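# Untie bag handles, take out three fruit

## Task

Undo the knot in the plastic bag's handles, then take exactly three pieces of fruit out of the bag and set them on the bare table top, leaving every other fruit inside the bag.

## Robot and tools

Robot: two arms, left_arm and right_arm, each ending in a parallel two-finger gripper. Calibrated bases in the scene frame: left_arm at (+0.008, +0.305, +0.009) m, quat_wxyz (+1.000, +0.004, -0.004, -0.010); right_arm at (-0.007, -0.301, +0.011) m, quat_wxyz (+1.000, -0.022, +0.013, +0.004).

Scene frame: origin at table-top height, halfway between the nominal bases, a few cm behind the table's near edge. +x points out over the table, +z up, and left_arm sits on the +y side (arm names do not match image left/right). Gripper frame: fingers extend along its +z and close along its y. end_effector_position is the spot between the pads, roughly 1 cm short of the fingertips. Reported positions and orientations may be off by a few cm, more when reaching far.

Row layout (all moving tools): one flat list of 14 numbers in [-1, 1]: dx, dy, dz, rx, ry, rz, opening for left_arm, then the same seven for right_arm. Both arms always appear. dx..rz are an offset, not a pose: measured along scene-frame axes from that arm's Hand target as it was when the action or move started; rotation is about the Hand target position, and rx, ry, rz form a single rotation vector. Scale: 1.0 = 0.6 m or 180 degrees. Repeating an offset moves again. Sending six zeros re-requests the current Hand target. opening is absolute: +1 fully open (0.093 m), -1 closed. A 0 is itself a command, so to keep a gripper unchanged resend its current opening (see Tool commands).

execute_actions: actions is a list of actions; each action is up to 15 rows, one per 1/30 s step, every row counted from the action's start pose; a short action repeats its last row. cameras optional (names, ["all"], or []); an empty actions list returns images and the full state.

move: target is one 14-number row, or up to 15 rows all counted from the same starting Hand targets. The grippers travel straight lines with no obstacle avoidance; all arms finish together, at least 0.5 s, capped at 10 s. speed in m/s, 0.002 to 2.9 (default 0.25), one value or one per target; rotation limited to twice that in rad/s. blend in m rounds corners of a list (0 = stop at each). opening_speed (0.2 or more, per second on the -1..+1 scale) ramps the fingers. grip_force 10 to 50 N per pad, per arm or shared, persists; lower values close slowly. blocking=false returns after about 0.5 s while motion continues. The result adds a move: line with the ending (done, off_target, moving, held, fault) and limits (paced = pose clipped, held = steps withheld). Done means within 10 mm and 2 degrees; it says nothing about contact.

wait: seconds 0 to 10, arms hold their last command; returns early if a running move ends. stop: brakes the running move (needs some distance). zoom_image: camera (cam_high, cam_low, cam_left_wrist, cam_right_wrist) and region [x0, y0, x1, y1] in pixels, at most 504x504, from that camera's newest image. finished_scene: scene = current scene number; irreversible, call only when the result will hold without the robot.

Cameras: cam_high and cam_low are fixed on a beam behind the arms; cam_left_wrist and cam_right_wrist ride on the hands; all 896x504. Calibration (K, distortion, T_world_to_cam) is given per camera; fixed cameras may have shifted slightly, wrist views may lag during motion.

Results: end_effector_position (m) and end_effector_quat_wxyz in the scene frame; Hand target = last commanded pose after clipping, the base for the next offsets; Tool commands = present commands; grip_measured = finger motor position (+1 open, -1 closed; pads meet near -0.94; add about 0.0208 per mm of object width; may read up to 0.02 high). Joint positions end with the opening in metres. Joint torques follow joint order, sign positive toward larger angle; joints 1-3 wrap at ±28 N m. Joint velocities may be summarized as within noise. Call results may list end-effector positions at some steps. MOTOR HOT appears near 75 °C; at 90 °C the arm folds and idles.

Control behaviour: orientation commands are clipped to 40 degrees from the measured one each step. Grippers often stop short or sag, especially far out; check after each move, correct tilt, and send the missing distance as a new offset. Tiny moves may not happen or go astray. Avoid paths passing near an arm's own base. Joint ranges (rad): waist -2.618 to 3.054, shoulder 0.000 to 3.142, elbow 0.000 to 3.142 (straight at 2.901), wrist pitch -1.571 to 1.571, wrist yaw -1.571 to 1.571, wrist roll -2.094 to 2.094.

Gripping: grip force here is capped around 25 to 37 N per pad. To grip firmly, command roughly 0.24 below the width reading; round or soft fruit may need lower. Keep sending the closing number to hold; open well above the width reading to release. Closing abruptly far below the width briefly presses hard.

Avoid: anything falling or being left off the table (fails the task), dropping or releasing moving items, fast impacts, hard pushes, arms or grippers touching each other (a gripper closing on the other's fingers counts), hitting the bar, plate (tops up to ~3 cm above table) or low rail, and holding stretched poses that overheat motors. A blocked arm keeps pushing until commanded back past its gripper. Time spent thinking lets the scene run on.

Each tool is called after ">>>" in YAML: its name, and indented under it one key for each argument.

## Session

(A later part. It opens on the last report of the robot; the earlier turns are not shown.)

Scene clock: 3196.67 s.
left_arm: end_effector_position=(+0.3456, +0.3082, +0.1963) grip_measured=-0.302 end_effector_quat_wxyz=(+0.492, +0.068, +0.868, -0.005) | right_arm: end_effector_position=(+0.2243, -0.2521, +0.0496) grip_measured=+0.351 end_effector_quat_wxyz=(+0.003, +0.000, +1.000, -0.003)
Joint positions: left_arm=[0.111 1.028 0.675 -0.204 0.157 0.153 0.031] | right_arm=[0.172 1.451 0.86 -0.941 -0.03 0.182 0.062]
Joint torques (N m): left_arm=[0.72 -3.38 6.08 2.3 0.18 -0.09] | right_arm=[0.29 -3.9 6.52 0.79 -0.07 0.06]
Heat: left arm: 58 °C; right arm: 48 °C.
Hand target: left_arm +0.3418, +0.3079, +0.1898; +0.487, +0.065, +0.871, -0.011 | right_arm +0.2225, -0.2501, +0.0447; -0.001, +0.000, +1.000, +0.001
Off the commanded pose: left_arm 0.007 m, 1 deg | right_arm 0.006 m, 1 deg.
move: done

>>> move:
  target: [0,0,0,0,0,0,-0.3,0,0,-0.012,0,0,0,0.1]
  speed: 0.03

>>> move:
  target: [0,0,0,0,0,0,-0.3,0,0,-0.007,0,0,0,0.1]
  speed: 0.03
  cameras: ["cam_low"]

>>> zoom_image:
  camera: "cam_low"
  region: [150, 240, 350, 360]

Scene clock: 3204.10 s.
left_arm: end_effector_position=(+0.3456, +0.3082, +0.1963) grip_measured=-0.302 end_effector_quat_wxyz=(+0.492, +0.068, +0.868, -0.005) | right_arm: end_effector_position=(+0.2247, -0.2523, +0.0426) grip_measured=+0.351 end_effector_quat_wxyz=(+0.004, +0.000, +1.000, -0.003)
Joint positions: left_arm=[0.111 1.028 0.675 -0.204 0.157 0.153 0.031] | right_arm=[0.172 1.464 0.841 -0.909 -0.03 0.182 0.062]
Joint torques (N m): left_arm=[0.75 -3.41 6.09 2.31 0.17 -0.11] | right_arm=[0.29 -4.04 6.28 0.79 -0.07 0.02]
Heat: left arm: 58 °C; right arm: 49 °C.
Hand target: left_arm +0.3418, +0.3079, +0.1898; +0.487, +0.065, +0.871, -0.011 | right_arm +0.2226, -0.2501, +0.0376; -0.001, +0.000, +1.000, +0.001
Off the commanded pose: left_arm 0.007 m, 1 deg | right_arm 0.006 m, 1 deg.
move: done

Scene clock: 3205.00 s.
left_arm: end_effector_position=(+0.3456, +0.3082, +0.1963) grip_measured=-0.302 end_effector_quat_wxyz=(+0.492, +0.068, +0.868, -0.005) | right_arm: end_effector_position=(+0.2248, -0.2524, +0.0383) grip_measured=+0.351 end_effector_quat_wxyz=(+0.003, +0.000, +1.000, -0.003)
Joint positions: left_arm=[0.111 1.028 0.675 -0.204 0.157 0.153 0.031] | right_arm=[0.172 1.472 0.83 -0.89 -0.03 0.182 0.062]
Joint torques (N m): left_arm=[0.69 -3.45 6.15 2.31 0.17 -0.1] | right_arm=[0.25 -4.08 6.34 0.78 -0.07 0.09]
Heat: left arm: 58 °C; right arm: 49 °C.
Hand target: left_arm +0.3418, +0.3079, +0.1898; +0.487, +0.065, +0.871, -0.011 | right_arm +0.2226, -0.2500, +0.0334; +0.000, +0.000, +1.000, +0.001
Off the commanded pose: left_arm 0.007 m, 1 deg | right_arm 0.006 m, 1 deg.
move: done
Images, in order (width x height): cam_low 896x504.

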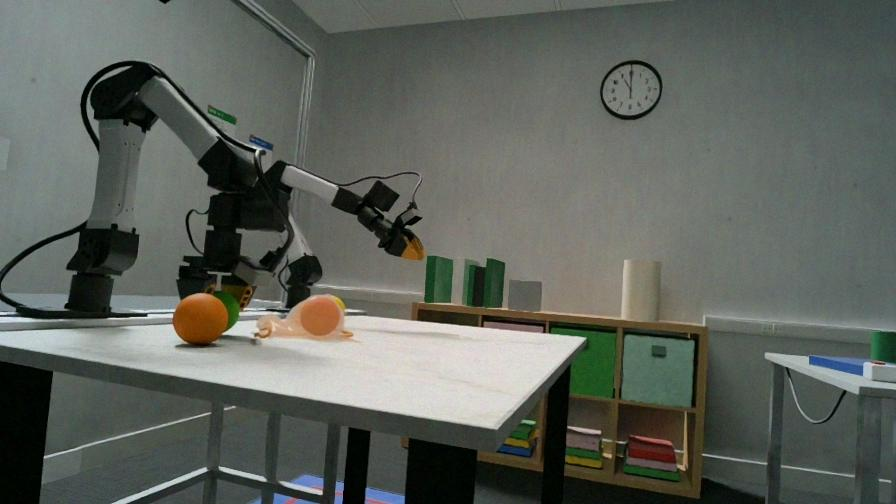

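Scaled by 2.520 from the camera's 896x504 image, which has a finer 1280x720 frame.

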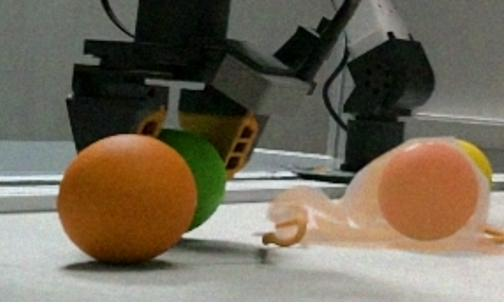

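>>> move:
  target: [0,0,0,0,0,0,-0.3,0,0,-0.005,0,0,0,0.1]
  speed: 0.02

>>> move:
  target: [0,0,0,0,0,0,-0.3,0,0,0.006,0,0,0,0.1]
  speed: 0.02

>>> move:
  target: [0,0,0,0,0,0,-0.3,0,0,0,0,0,0,0.95]
  opening_speed: 0.3

>>> move:
  target: [0,0,0,0,0,0,-0.3,0,0,0.22,0,0,0,0.95]
  speed: 0.06
  cameras: ["cam_high","cam_low","cam_right_wrist"]

>>> zoom_image:
  camera: "cam_high"
  region: [350, 130, 550, 280]

Scene clock: 3214.17 s.
left_arm: end_effector_position=(+0.3456, +0.3082, +0.1963) grip_measured=-0.302 end_effector_quat_wxyz=(+0.492, +0.068, +0.868, -0.005) | right_arm: end_effector_position=(+0.2260, -0.2523, +0.0361) grip_measured=+0.351 end_effector_quat_wxyz=(+0.006, +0.000, +1.000, -0.003)
Joint positions: left_arm=[0.111 1.028 0.675 -0.204 0.157 0.153 0.031] | right_arm=[0.172 1.476 0.824 -0.875 -0.03 0.182 0.062]
Joint torques (N m): left_arm=[0.76 -3.43 6.15 2.3 0.18 -0.1] | right_arm=[0.34 -3.93 6.04 0.76 -0.04 0.05]
Heat: left arm: 58 °C; right arm: 48 °C.
Hand target: left_arm +0.3418, +0.3079, +0.1898; +0.487, +0.065, +0.871, -0.011 | right_arm +0.2224, -0.2501, +0.0303; -0.001, +0.000, +1.000, +0.000
Off the commanded pose: left_arm 0.007 m, 1 deg | right_arm 0.007 m, 1 deg.
move: done

Scene clock: 3214.87 s.
left_arm: end_effector_position=(+0.3456, +0.3082, +0.1963) grip_measured=-0.302 end_effector_quat_wxyz=(+0.492, +0.068, +0.868, -0.005) | right_arm: end_effector_position=(+0.2260, -0.2523, +0.0361) grip_measured=+0.351 end_effector_quat_wxyz=(+0.006, +0.000, +1.000, -0.003)
Joint positions: left_arm=[0.111 1.028 0.675 -0.204 0.157 0.153 0.031] | right_arm=[0.172 1.476 0.824 -0.875 -0.03 0.182 0.062]
Joint torques (N m): left_arm=[0.68 -3.43 6.15 2.3 0.17 -0.09] | right_arm=[0.31 -4.68 6.99 0.56 -0.07 0.06]
Heat: left arm: 58 °C; right arm: 48 °C.
Hand target: left_arm +0.3418, +0.3079, +0.1898; +0.487, +0.065, +0.871, -0.011 | right_arm +0.2224, -0.2501, +0.0339; -0.001, +0.000, +1.000, +0.000
Off the commanded pose: left_arm 0.007 m, 1 deg | right_arm 0.005 m, 1 deg.
move: done

Scene clock: 3217.90 s.
left_arm: end_effector_position=(+0.3456, +0.3082, +0.1963) grip_measured=-0.302 end_effector_quat_wxyz=(+0.492, +0.068, +0.868, -0.005) | right_arm: end_effector_position=(+0.2260, -0.2523, +0.0361) grip_measured=+0.948 end_effector_quat_wxyz=(+0.006, +0.000, +1.000, -0.003)
Joint positions: left_arm=[0.111 1.028 0.675 -0.204 0.157 0.153 0.031] | right_arm=[0.172 1.476 0.824 -0.875 -0.03 0.182 0.091]
Joint torques (N m): left_arm=[0.7 -3.4 6.13 2.29 0.19 -0.1] | right_arm=[0.21 -4.57 6.94 0.56 -0.05 0.05]
Heat: left arm: 58 °C; right arm: 48 °C.
Hand target: left_arm +0.3418, +0.3079, +0.1898; +0.487, +0.065, +0.871, -0.011 | right_arm +0.2224, -0.2501, +0.0339; -0.001, +0.000, +1.000, +0.000
Off the commanded pose: left_arm 0.007 m, 1 deg | right_arm 0.005 m, 1 deg.
move: done

Scene clock: 3220.77 s.
left_arm: end_effector_position=(+0.3456, +0.3082, +0.1963) grip_measured=-0.302 end_effector_quat_wxyz=(+0.492, +0.068, +0.868, -0.005) | right_arm: end_effector_position=(+0.2216, -0.2496, +0.1537) grip_measured=+0.948 end_effector_quat_wxyz=(-0.013, -0.001, +1.000, -0.006)
Joint positions: left_arm=[0.111 1.028 0.675 -0.204 0.157 0.153 0.031] | right_arm=[0.168 1.404 1.24 -1.402 -0.031 0.175 0.091]
Joint torques (N m): left_arm=[0.73 -3.4 6.12 2.3 0.17 -0.08] | right_arm=[-0.98 -6.5 11.22 0.24 -0.07 -0.08]
Heat: left arm: 58 °C; right arm: 49 °C.
Hand target: left_arm +0.3418, +0.3079, +0.1898; +0.487, +0.065, +0.871, -0.011 | right_arm +0.2225, -0.2501, +0.1659; -0.001, +0.000, +1.000, +0.001
Off the commanded pose: left_arm 0.007 m, 1 deg | right_arm 0.012 m, 2 deg.
move: off_target (right_arm)
camera_calibration:
cam_right_wrist: T_world_to_cam=[[0.0106009, -0.999876, 0.0116389, -0.253868], [-0.901776, -0.00453008, 0.43218, 0.172095], [-0.432074, -0.0150772, -0.901712, 0.316379], [0, 0, 0, 1]] pos_world=[0.294581, -0.248286, 0.213862]
Images, in order (width x height): cam_high 896x504, cam_low 896x504, cam_right_wrist 896x504.

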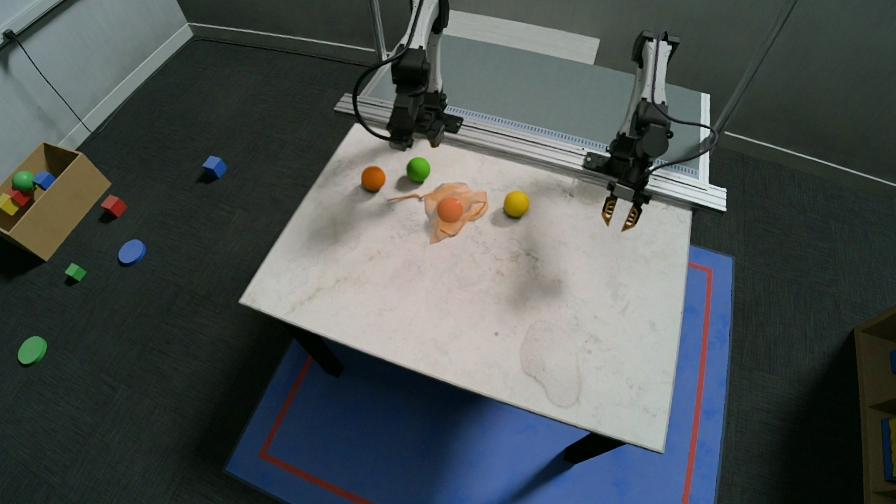

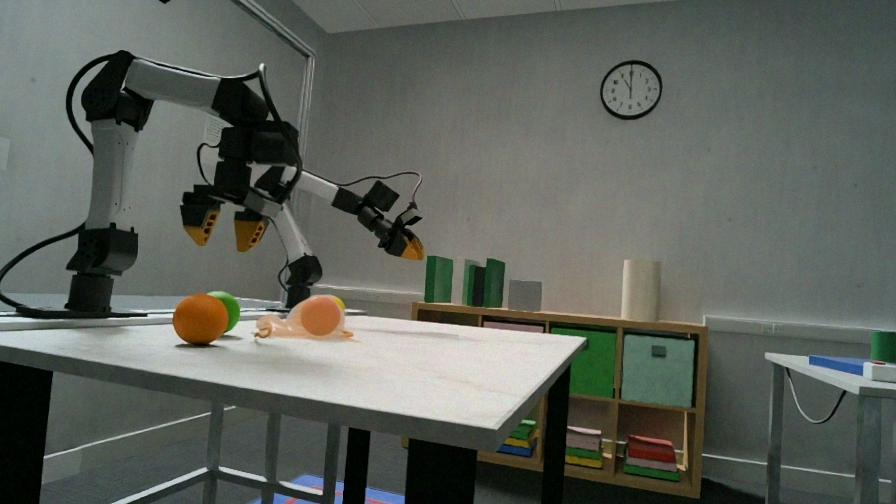

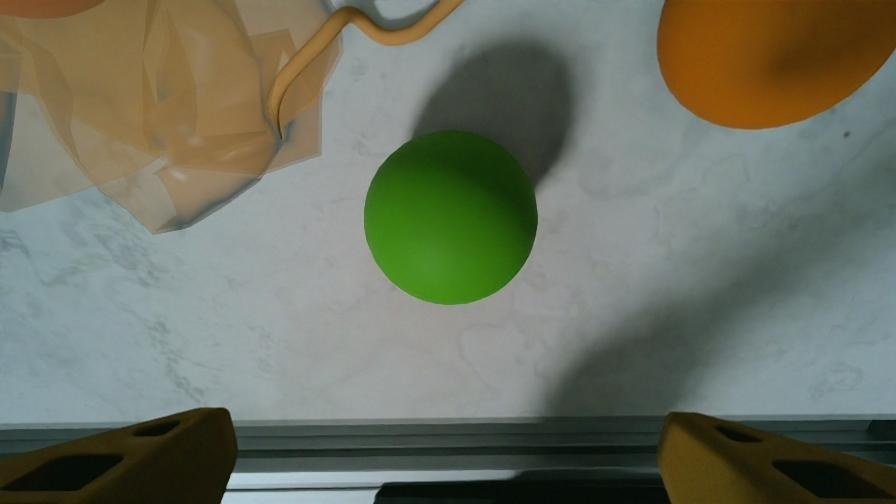

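Scaled by 2.520 from the camera's 896x504 image, which has a finer 1280x720 frame.

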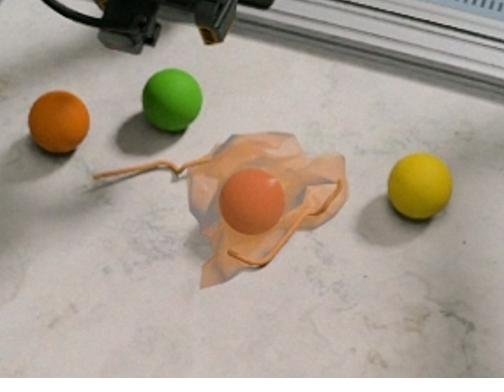

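>>> zoom_image:
  camera: "cam_low"
  region: [150, 260, 390, 360]

>>> zoom_image:
  camera: "cam_high"
  region: [400, 160, 520, 250]

Scaled by 2.100 from the camera's 896x504 image, which has a finer 1280x720 frame.

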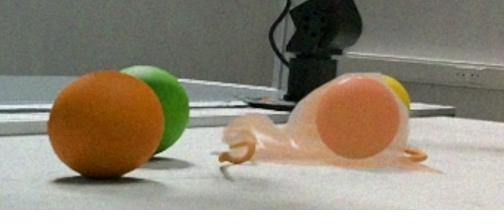

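Scaled by 4.200 from the camera's 896x504 image, which has a finer 1280x720 frame.

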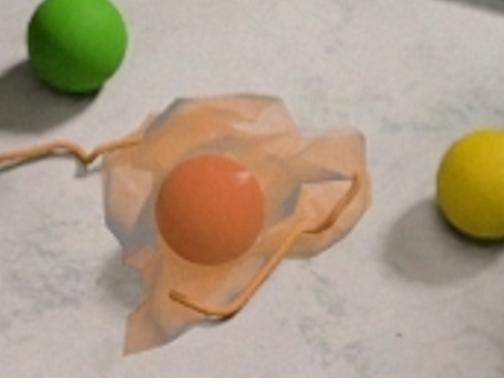

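>>> finished_scene:
  scene: 2

The scene is finished: the task was done.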